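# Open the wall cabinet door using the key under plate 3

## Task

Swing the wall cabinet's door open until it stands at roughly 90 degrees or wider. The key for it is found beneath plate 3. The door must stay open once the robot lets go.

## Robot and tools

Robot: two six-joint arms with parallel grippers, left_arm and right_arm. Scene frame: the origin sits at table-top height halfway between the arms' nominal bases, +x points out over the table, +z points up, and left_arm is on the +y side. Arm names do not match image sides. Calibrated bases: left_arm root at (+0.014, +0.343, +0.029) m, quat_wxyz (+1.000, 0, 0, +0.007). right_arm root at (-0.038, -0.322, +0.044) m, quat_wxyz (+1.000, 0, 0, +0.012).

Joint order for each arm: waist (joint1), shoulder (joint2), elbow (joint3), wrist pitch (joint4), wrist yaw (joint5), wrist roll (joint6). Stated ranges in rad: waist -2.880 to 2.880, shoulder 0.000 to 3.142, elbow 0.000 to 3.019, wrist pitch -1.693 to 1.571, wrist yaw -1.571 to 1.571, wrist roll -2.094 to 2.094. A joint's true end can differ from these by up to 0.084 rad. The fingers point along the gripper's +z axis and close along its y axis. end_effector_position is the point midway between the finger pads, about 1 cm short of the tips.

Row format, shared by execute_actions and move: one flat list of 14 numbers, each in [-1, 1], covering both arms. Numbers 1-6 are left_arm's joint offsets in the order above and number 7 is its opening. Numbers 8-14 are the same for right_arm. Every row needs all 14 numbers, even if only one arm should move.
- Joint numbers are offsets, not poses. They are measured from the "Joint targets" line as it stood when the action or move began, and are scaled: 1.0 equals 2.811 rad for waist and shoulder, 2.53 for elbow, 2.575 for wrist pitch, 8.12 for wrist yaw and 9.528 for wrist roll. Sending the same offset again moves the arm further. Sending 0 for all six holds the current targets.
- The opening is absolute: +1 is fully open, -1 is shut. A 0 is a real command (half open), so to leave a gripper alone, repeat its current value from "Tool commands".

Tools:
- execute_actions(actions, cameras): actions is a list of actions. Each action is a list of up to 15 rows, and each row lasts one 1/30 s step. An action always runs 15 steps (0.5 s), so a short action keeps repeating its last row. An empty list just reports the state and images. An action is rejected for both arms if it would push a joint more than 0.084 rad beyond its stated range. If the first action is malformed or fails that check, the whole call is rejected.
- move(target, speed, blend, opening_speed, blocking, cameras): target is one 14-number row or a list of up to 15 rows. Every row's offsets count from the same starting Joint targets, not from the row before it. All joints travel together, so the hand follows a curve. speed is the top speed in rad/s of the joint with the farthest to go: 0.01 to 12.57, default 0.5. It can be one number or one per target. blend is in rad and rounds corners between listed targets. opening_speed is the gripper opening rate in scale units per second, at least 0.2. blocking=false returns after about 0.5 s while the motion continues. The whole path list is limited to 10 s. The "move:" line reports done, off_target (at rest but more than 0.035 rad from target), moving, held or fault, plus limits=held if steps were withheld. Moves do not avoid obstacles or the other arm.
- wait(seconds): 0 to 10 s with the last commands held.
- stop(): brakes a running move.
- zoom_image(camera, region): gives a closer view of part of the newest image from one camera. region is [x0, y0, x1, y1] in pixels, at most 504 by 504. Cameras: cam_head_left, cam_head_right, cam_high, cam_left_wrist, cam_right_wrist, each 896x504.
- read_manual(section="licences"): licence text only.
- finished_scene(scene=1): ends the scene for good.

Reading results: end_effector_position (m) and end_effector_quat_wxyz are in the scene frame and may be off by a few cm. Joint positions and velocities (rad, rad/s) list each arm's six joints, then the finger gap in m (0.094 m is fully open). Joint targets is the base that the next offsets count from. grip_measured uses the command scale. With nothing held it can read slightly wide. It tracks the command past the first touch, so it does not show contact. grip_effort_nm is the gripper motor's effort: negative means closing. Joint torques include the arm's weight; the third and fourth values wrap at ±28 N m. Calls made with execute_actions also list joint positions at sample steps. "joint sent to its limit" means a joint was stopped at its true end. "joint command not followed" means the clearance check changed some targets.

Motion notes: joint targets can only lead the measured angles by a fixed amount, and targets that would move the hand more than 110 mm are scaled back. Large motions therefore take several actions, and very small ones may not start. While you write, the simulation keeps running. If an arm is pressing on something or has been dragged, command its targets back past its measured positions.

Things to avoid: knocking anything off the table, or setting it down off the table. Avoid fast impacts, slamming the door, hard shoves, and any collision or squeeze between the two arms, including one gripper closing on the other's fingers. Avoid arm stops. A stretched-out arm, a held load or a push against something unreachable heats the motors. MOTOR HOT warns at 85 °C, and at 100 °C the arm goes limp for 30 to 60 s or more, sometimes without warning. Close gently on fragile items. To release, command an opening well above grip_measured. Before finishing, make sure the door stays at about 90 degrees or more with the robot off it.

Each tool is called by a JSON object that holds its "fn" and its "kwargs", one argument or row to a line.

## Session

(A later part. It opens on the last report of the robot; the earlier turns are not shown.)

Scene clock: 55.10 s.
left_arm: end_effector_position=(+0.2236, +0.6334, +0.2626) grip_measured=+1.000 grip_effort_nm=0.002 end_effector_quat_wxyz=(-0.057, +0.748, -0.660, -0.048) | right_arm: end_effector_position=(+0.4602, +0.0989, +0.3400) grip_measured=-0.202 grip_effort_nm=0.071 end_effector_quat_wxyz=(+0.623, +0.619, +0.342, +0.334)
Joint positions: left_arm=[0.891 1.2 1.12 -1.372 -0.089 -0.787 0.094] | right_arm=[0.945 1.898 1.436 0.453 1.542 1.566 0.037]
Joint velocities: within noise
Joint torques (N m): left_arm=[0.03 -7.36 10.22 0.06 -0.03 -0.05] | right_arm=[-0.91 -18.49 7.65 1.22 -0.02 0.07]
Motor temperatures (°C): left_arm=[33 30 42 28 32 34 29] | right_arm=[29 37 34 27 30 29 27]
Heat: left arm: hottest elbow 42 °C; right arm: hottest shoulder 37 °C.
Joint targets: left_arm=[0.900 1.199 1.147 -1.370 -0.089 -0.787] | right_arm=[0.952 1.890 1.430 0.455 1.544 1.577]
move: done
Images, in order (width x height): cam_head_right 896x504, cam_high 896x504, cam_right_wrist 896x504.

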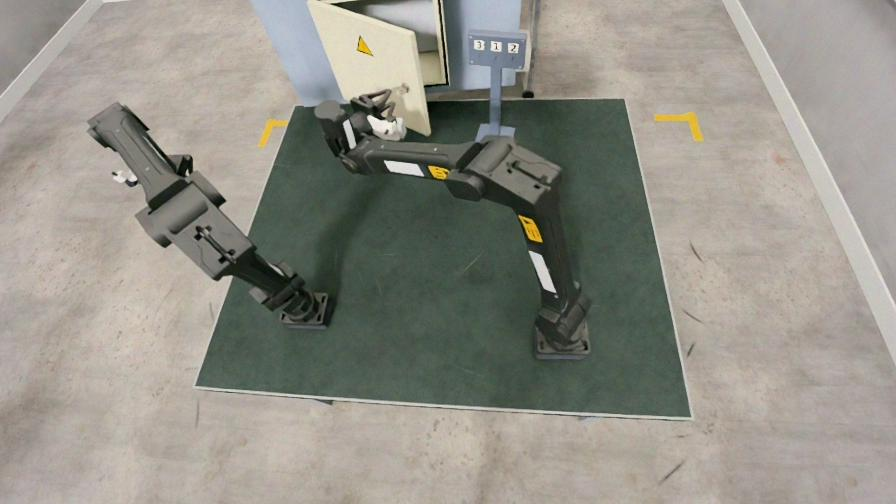

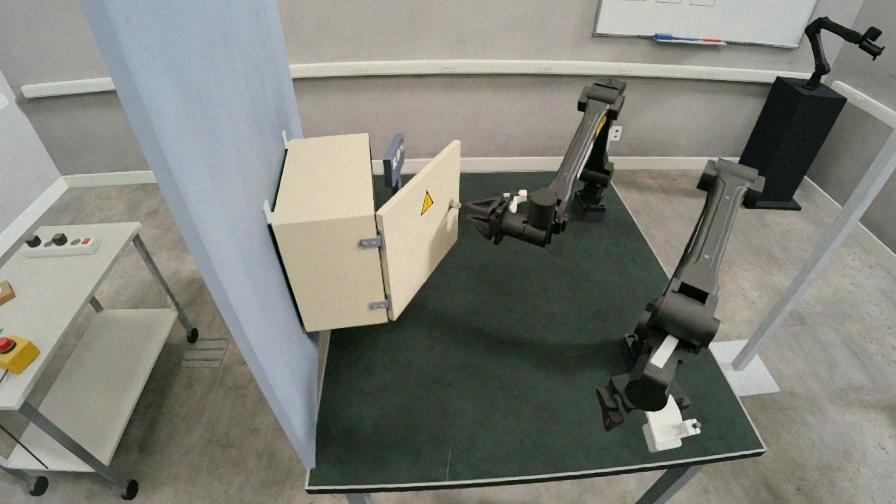

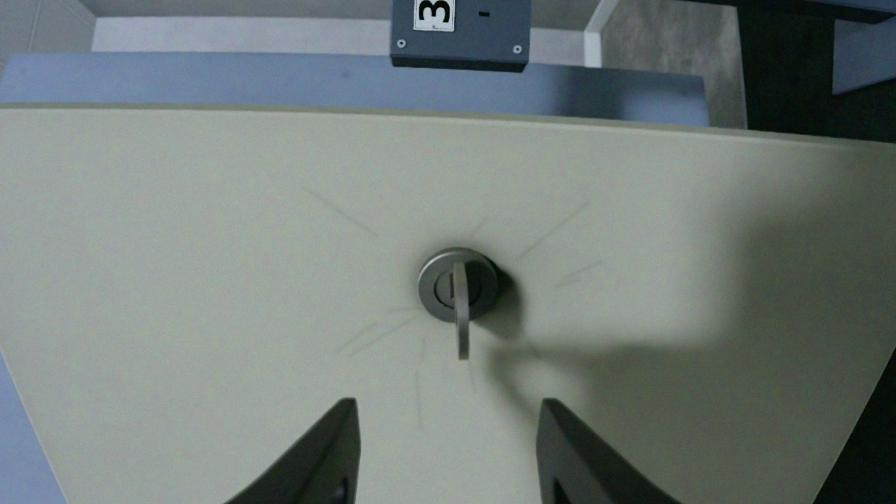

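{"fn": "move", "kwargs": {
  "target": [
    [0,0,0,0,0,0,1, 0,-0.2341,-0.3144,0.0551,-0.1901,-0.1655,-0.2],
    [0,0,0,0,0,0,1, -0.2497,-0.2022,-0.3364,0.1117,-0.2640,-0.1655,-0.2],
    [0,0,0,0,0,0,1, -0.2722,-0.0523,-0.1375,0.0843,-0.2996,-0.1655,-1]
  ],
  "speed": [1.0,0.9,0.6],
  "blend": [0.1,0.1,0]
}}

Scene clock: 60.77 s.
left_arm: end_effector_position=(+0.2236, +0.6334, +0.2626) grip_measured=+1.000 grip_effort_nm=0.002 end_effector_quat_wxyz=(-0.057, +0.748, -0.660, -0.048) | right_arm: end_effector_position=(+0.5423, -0.0534, +0.2988) grip_measured=-0.986 grip_effort_nm=-0.755 end_effector_quat_wxyz=(+0.599, -0.369, +0.602, +0.377)
Joint positions: left_arm=[0.891 1.2 1.12 -1.372 -0.089 -0.787 0.094] | right_arm=[0.2 1.722 1.041 0.685 -0.887 0.015 0.001]
Joint velocities: within noise
Joint torques (N m): left_arm=[0.03 -7.3 10.21 0.06 -0.03 -0.05] | right_arm=[-2.2 -12.75 10.67 1.03 -0.17 -0.12]
Motor temperatures (°C): left_arm=[33 30 43 28 32 34 29] | right_arm=[29 37 34 27 30 29 26]
Heat: left arm: hottest elbow 43 °C; right arm: hottest shoulder 37 °C.
Joint targets: left_arm=[0.900 1.199 1.147 -1.370 -0.089 -0.787] | right_arm=[0.187 1.743 1.082 0.672 -0.889 0.000]
move: off_target (right_arm); target 3's new numbers were sent with right_arm's elbow 0.041 rad from that target; right_arm: the elbow is farthest, 0.041 rad from its target

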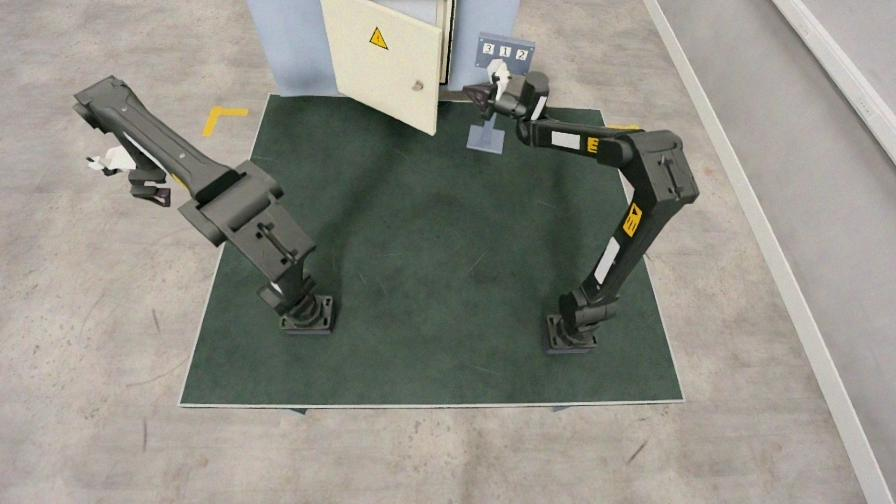

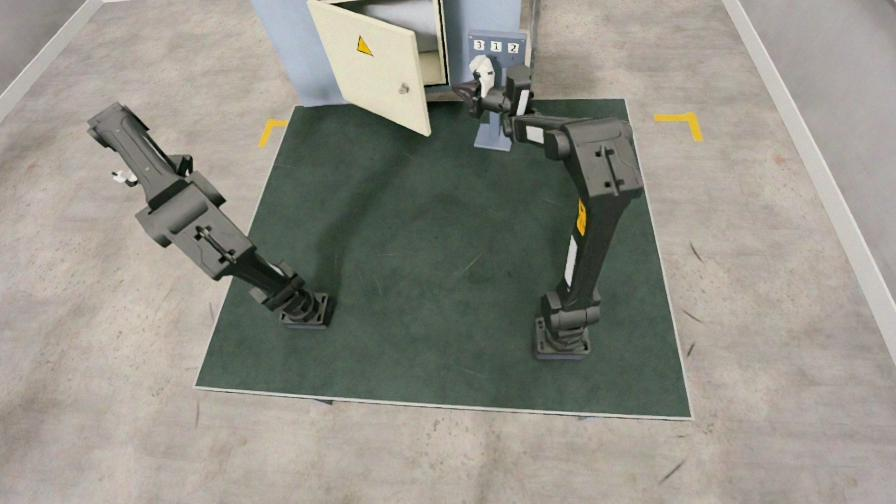

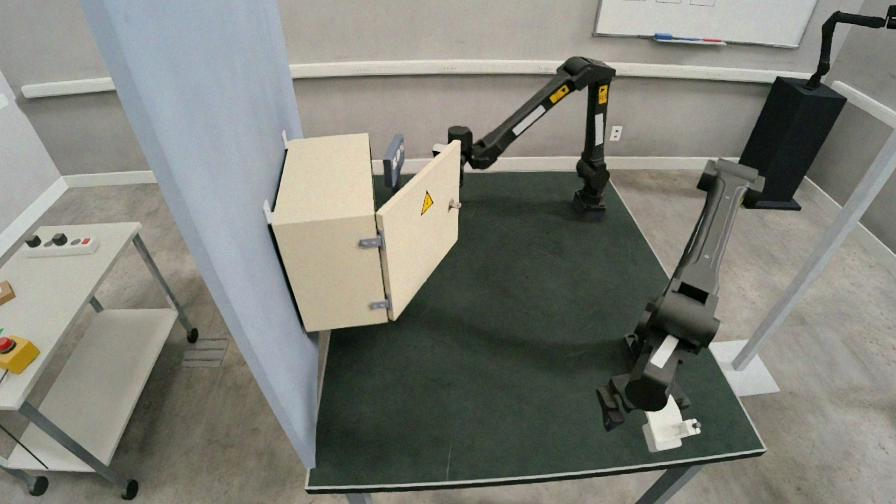

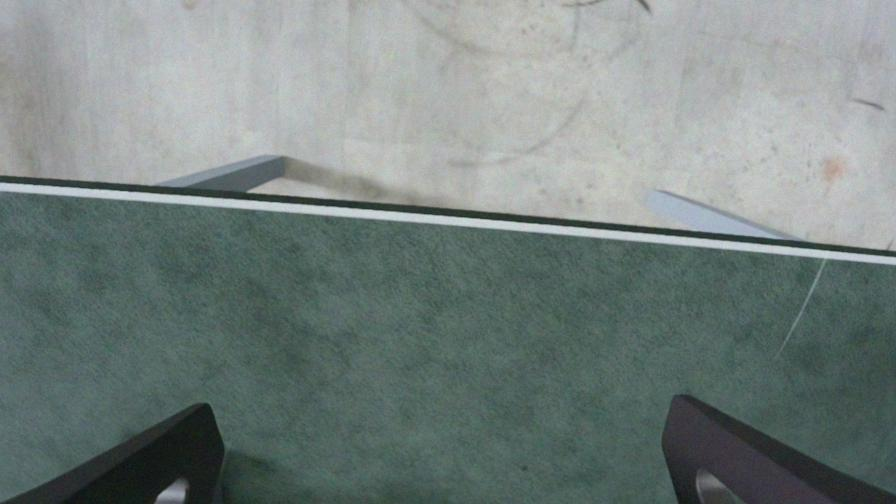

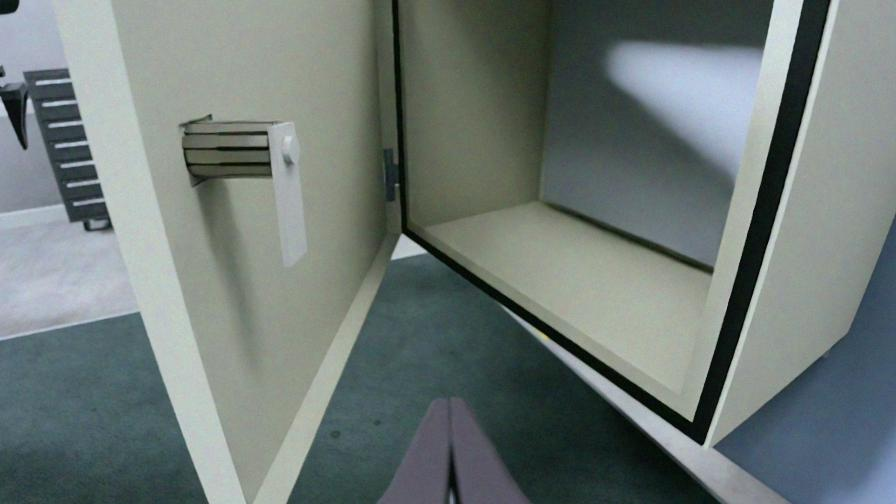

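{"fn": "move", "kwargs": {
  "target": [
    [0,0,0,0,0,0,1, 0.0048,0.0354,-0.0198,0.0577,0,0.1648,-1],
    [0,0,0,0,0,0,1, 0.0602,0.0781,0.0618,0.0280,0.0208,0.1648,-1]
  ],
  "speed": [1.2,0.3]
}}

Scene clock: 64.77 s.
left_arm: end_effector_position=(+0.2236, +0.6334, +0.2626) grip_measured=+1.000 grip_effort_nm=-0.002 end_effector_quat_wxyz=(-0.057, +0.748, -0.660, -0.048) | right_arm: end_effector_position=(+0.5783, +0.0407, +0.2541) grip_measured=-0.986 grip_effort_nm=-0.750 end_effector_quat_wxyz=(+0.180, +0.154, +0.683, +0.691)
Joint positions: left_arm=[0.891 1.2 1.12 -1.372 -0.089 -0.787 0.094] | right_arm=[0.349 1.932 1.198 0.759 -0.722 1.555 0.001]
Joint velocities: within noise
Joint torques (N m): left_arm=[0.03 -7.41 10.22 0.06 -0.03 -0.04] | right_arm=[-0.62 -14.86 10.4 1.07 -0.03 0.12]
Motor temperatures (°C): left_arm=[33 30 43 28 32 33 29] | right_arm=[29 37 35 27 30 29 26]
Heat: left arm: hottest elbow 43 °C; right arm: hottest shoulder 37 °C.
Joint targets: left_arm=[0.900 1.199 1.147 -1.370 -0.089 -0.787] | right_arm=[0.356 1.963 1.238 0.744 -0.720 1.570]
move: off_target (right_arm); right_arm: the elbow is farthest, 0.040 rad from its target

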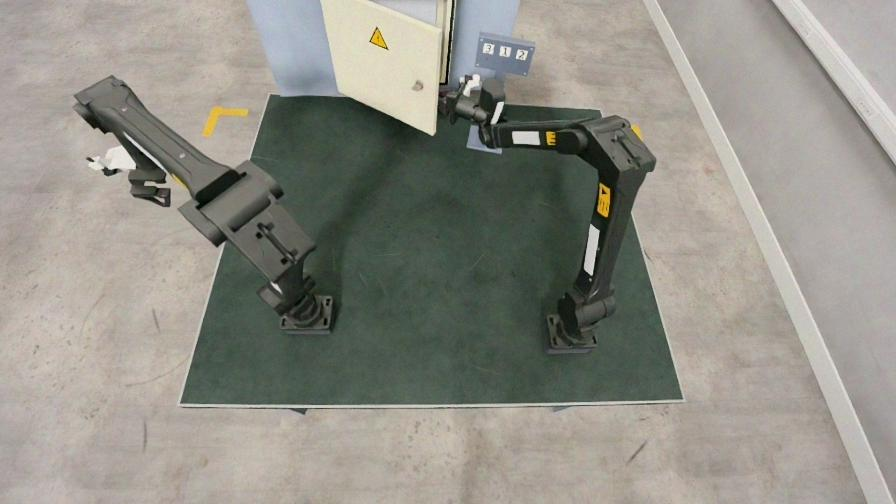

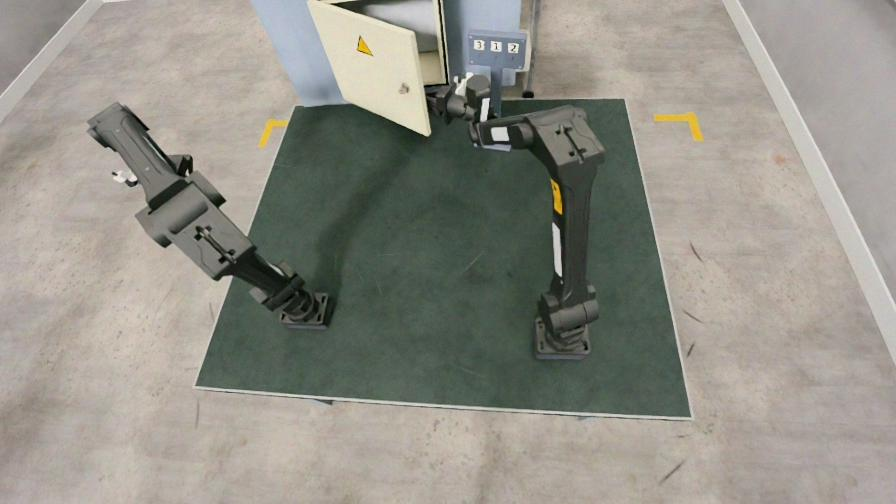

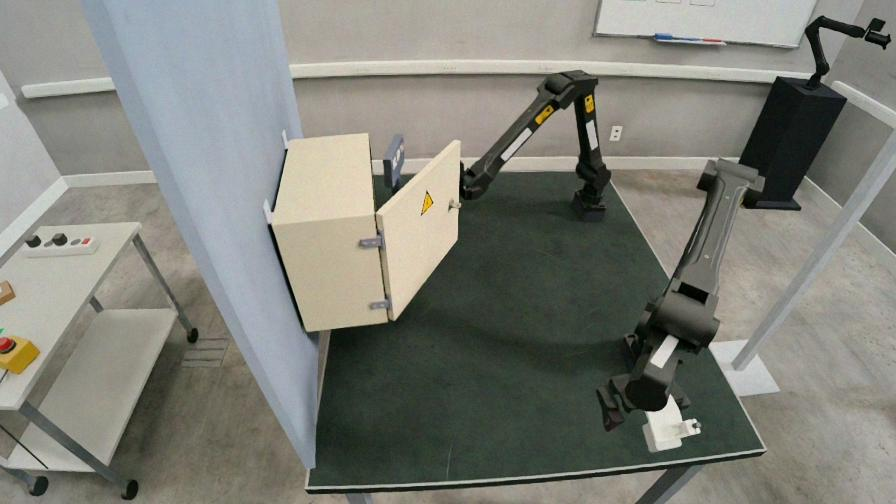

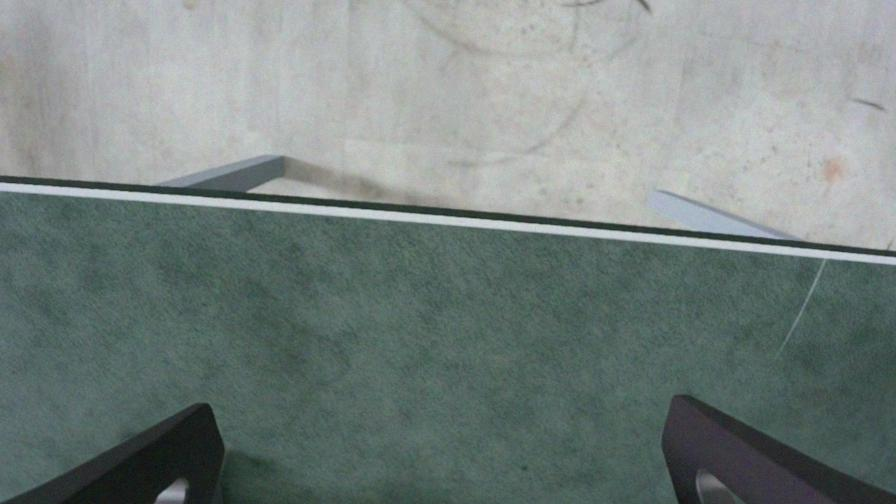

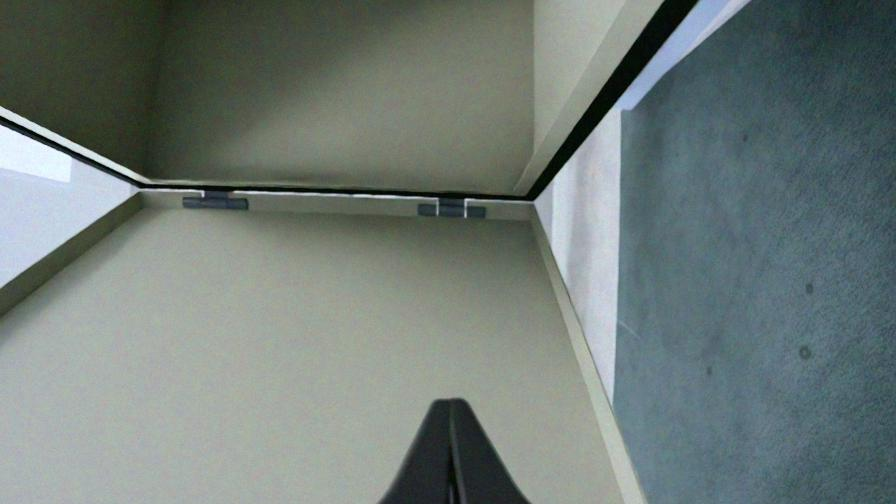

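{"fn": "move", "kwargs": {
  "target": [
    [0,0,0,0,0,0,1, 0.0836,-0.0160,-0.0320,0.0105,0.0289,0,-1],
    [0,0,0,0,0,0,1, 0.1471,0.0089,0.0190,-0.0085,0.0509,0,-1],
    [0,0,0,0,0,0,1, 0.1597,0.0256,0.0502,-0.0208,0.0553,0,-1]
  ],
  "speed": [0.15,0.15,0.1],
  "blend": 0.03
}}

Scene clock: 69.10 s.
left_arm: end_effector_position=(+0.2236, +0.6334, +0.2626) grip_measured=+1.000 grip_effort_nm=-0.002 end_effector_quat_wxyz=(-0.057, +0.748, -0.660, -0.048) | right_arm: end_effector_position=(+0.4633, +0.2755, +0.2566) grip_measured=-0.986 grip_effort_nm=-0.750 end_effector_quat_wxyz=(+0.179, +0.160, +0.679, +0.693)
Joint positions: left_arm=[0.891 1.2 1.12 -1.372 -0.089 -0.787 0.094] | right_arm=[0.79 2.001 1.322 0.705 -0.273 1.557 0.001]
Joint velocities: within noise
Joint torques (N m): left_arm=[0.03 -7.3 10.21 0.06 -0.03 -0.05] | right_arm=[-0.09 -16.15 11 1.21 -0.05 0.09]
Motor temperatures (°C): left_arm=[33 30 43 27 32 33 29] | right_arm=[29 38 35 27 30 29 26]
Heat: left arm: hottest elbow 43 °C; right arm: hottest shoulder 38 °C.
Joint targets: left_arm=[0.900 1.199 1.147 -1.370 -0.089 -0.787] | right_arm=[0.805 2.035 1.365 0.691 -0.271 1.571]
move: off_target (right_arm); right_arm: the elbow is farthest, 0.043 rad from its target

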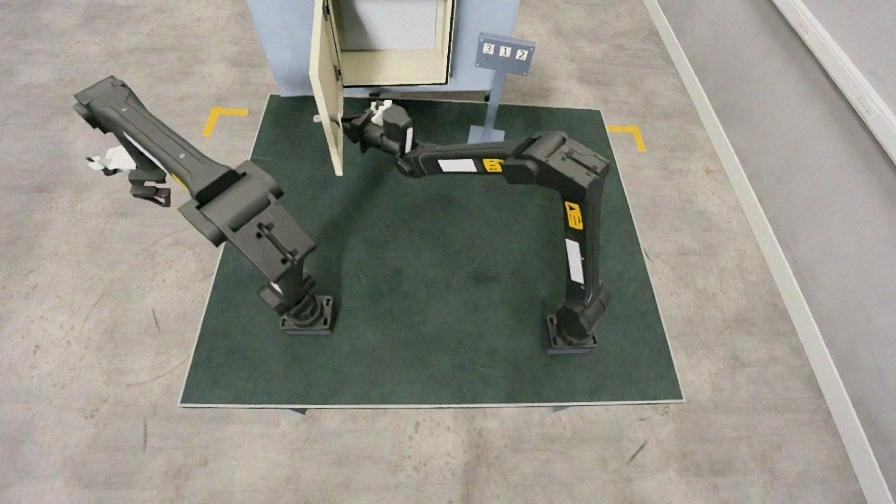

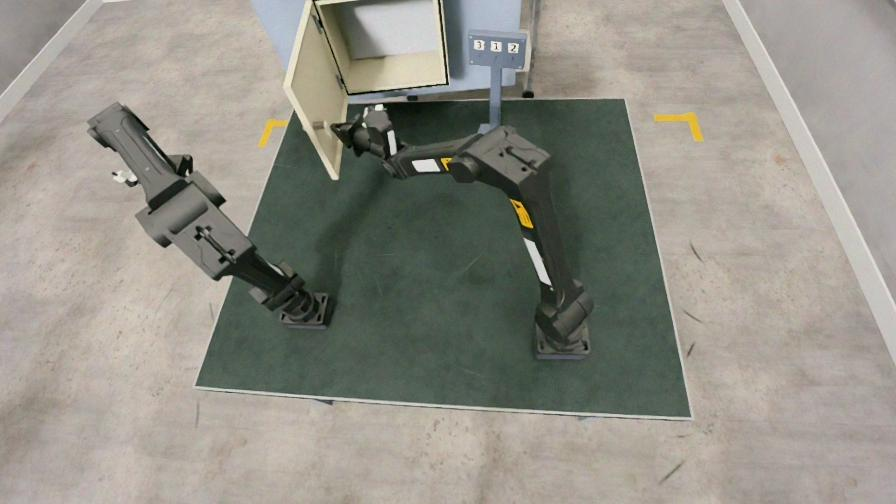

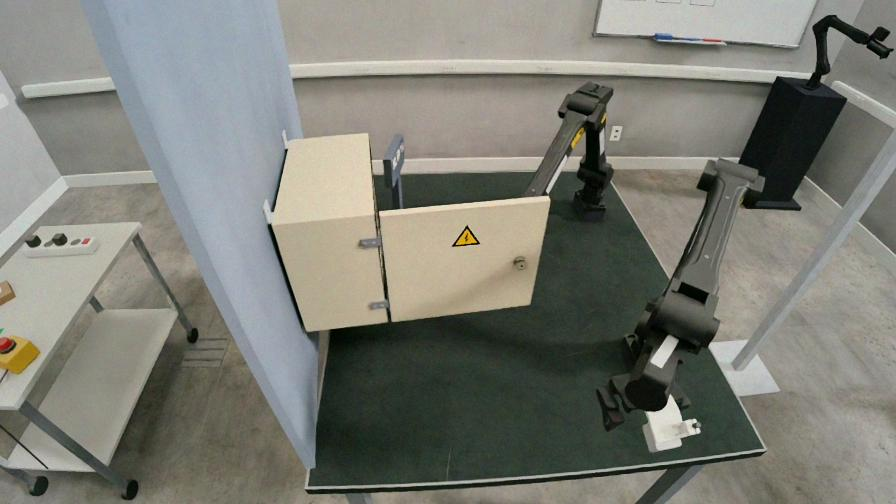

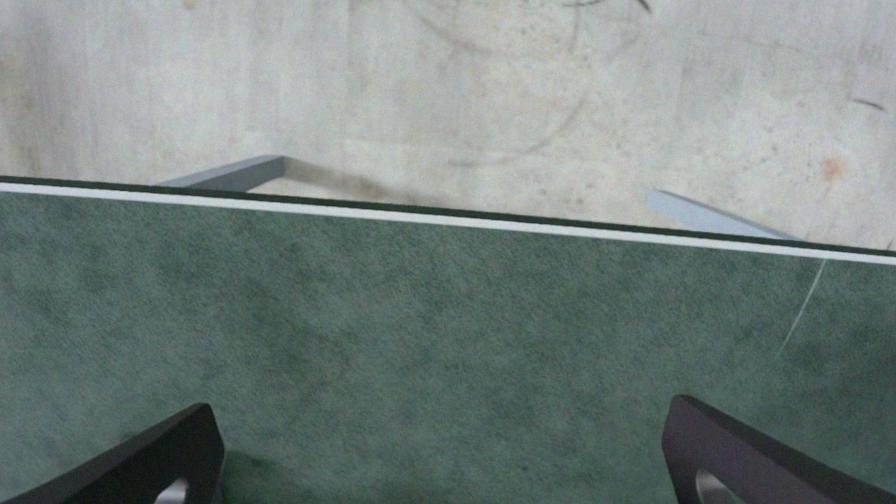

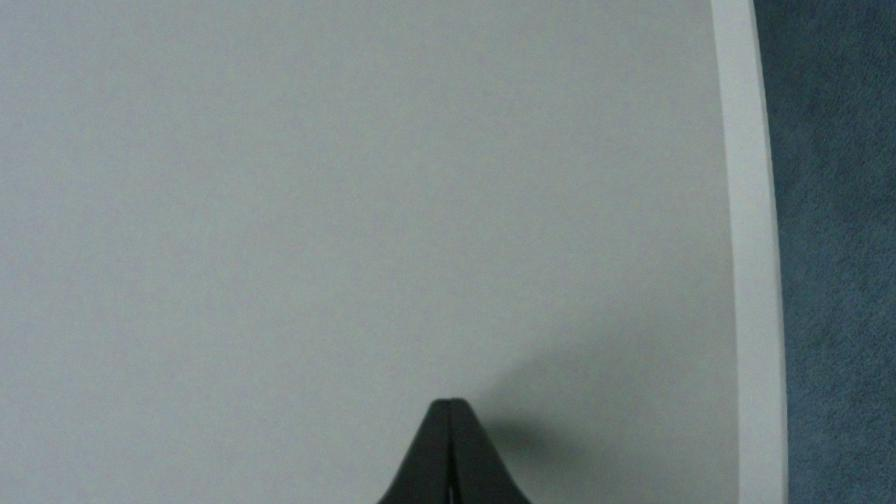

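{"fn": "move", "kwargs": {
  "target": [
    [0,0,0,0,0,0,1, 0.0235,0.0043,0.0079,-0.0036,0.003,0,-1],
    [0,0,0,0,0,0,1, -0.08,-0.015,-0.02,0,-0.015,0,-1]
  ],
  "speed": [0.12,0.4],
  "cameras": ["cam_high","cam_head_right","cam_right_wrist"]
}}

{"fn": "zoom_image", "kwargs": {
  "camera": "cam_head_right",
  "region": [260, 0, 460, 200]
}}

Scene clock: 71.23 s.
left_arm: end_effector_position=(+0.2236, +0.6334, +0.2626) grip_measured=+1.000 grip_effort_nm=-0.002 end_effector_quat_wxyz=(-0.057, +0.748, -0.660, -0.048) | right_arm: end_effector_position=(+0.5625, +0.1674, +0.2529) grip_measured=-0.986 grip_effort_nm=-0.750 end_effector_quat_wxyz=(+0.210, +0.194, +0.675, +0.680)
Joint positions: left_arm=[0.891 1.2 1.12 -1.372 -0.089 -0.787 0.094] | right_arm=[0.576 2.003 1.322 0.697 -0.392 1.557 0.001]
Joint velocities: within noise
Joint torques (N m): left_arm=[0.09 -7.36 10.21 0.05 -0.03 -0.04] | right_arm=[-0.85 -19.55 7.2 1.57 -0.13 0.09]
Motor temperatures (°C): left_arm=[33 30 43 27 32 33 29] | right_arm=[29 38 35 27 30 29 26]
Heat: left arm: hottest elbow 43 °C; right arm: hottest shoulder 38 °C.
Joint targets: left_arm=[0.900 1.199 1.147 -1.370 -0.089 -0.787] | right_arm=[0.580 1.992 1.315 0.691 -0.393 1.571]
move: done
Images, in order (width x height): cam_head_right 896x504, cam_high 896x504, cam_right_wrist 896x504.

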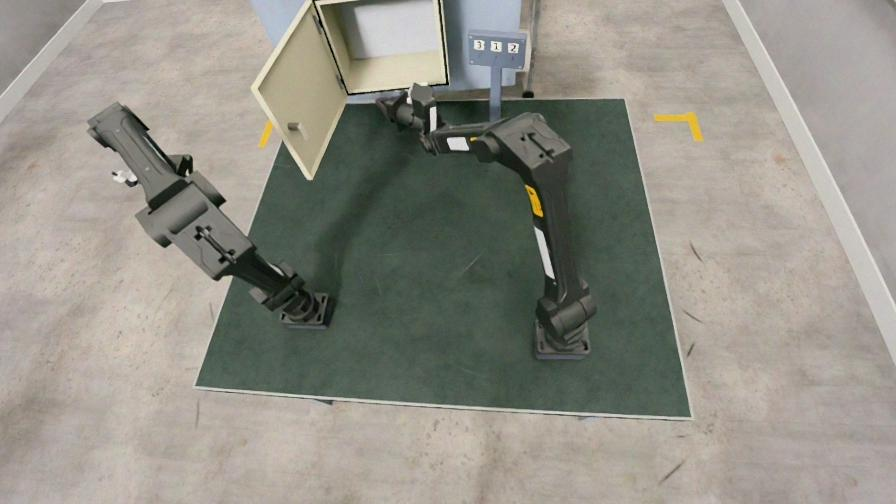

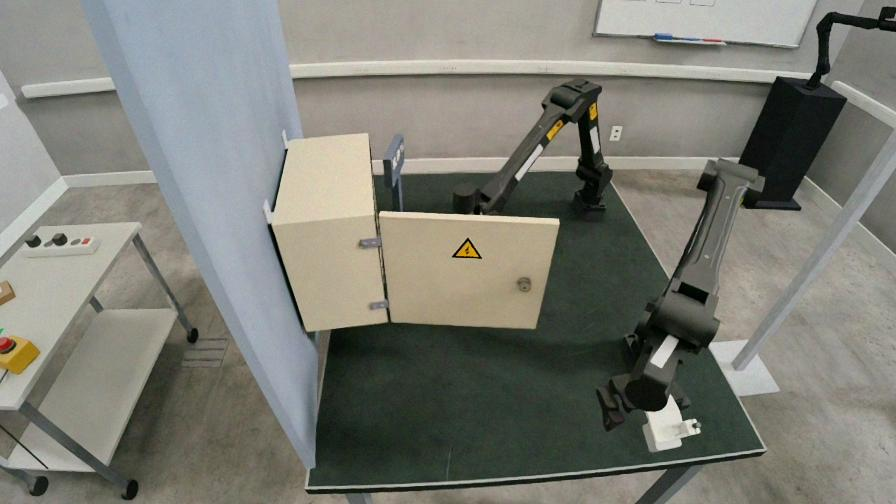

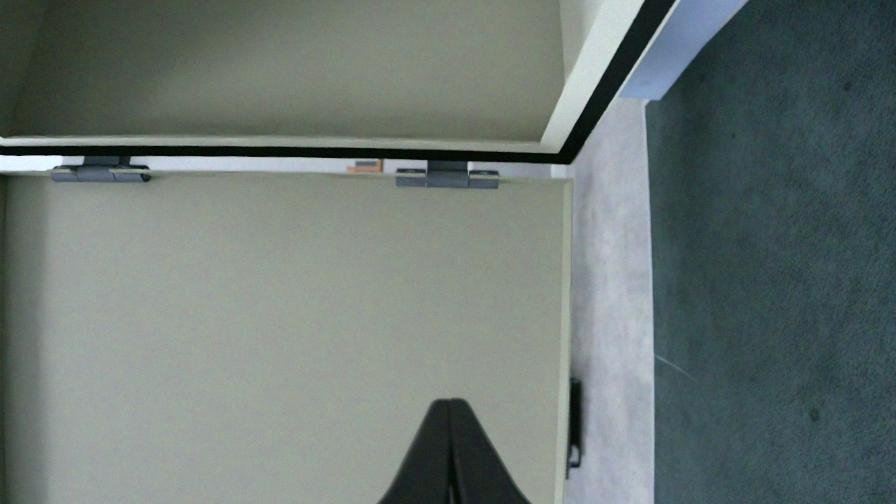

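Scaled by 2.520 from the camera's 896x504 image, which has a finer 1280x720 frame.

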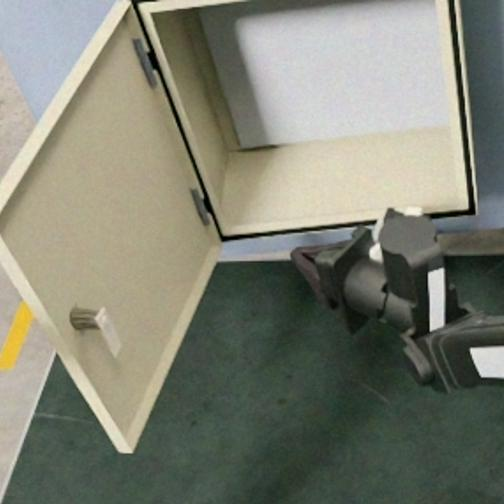

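Door is well past 90° and the robot is clear.

{"fn": "finished_scene", "kwargs": {

}}

The scene is finished: the task was done.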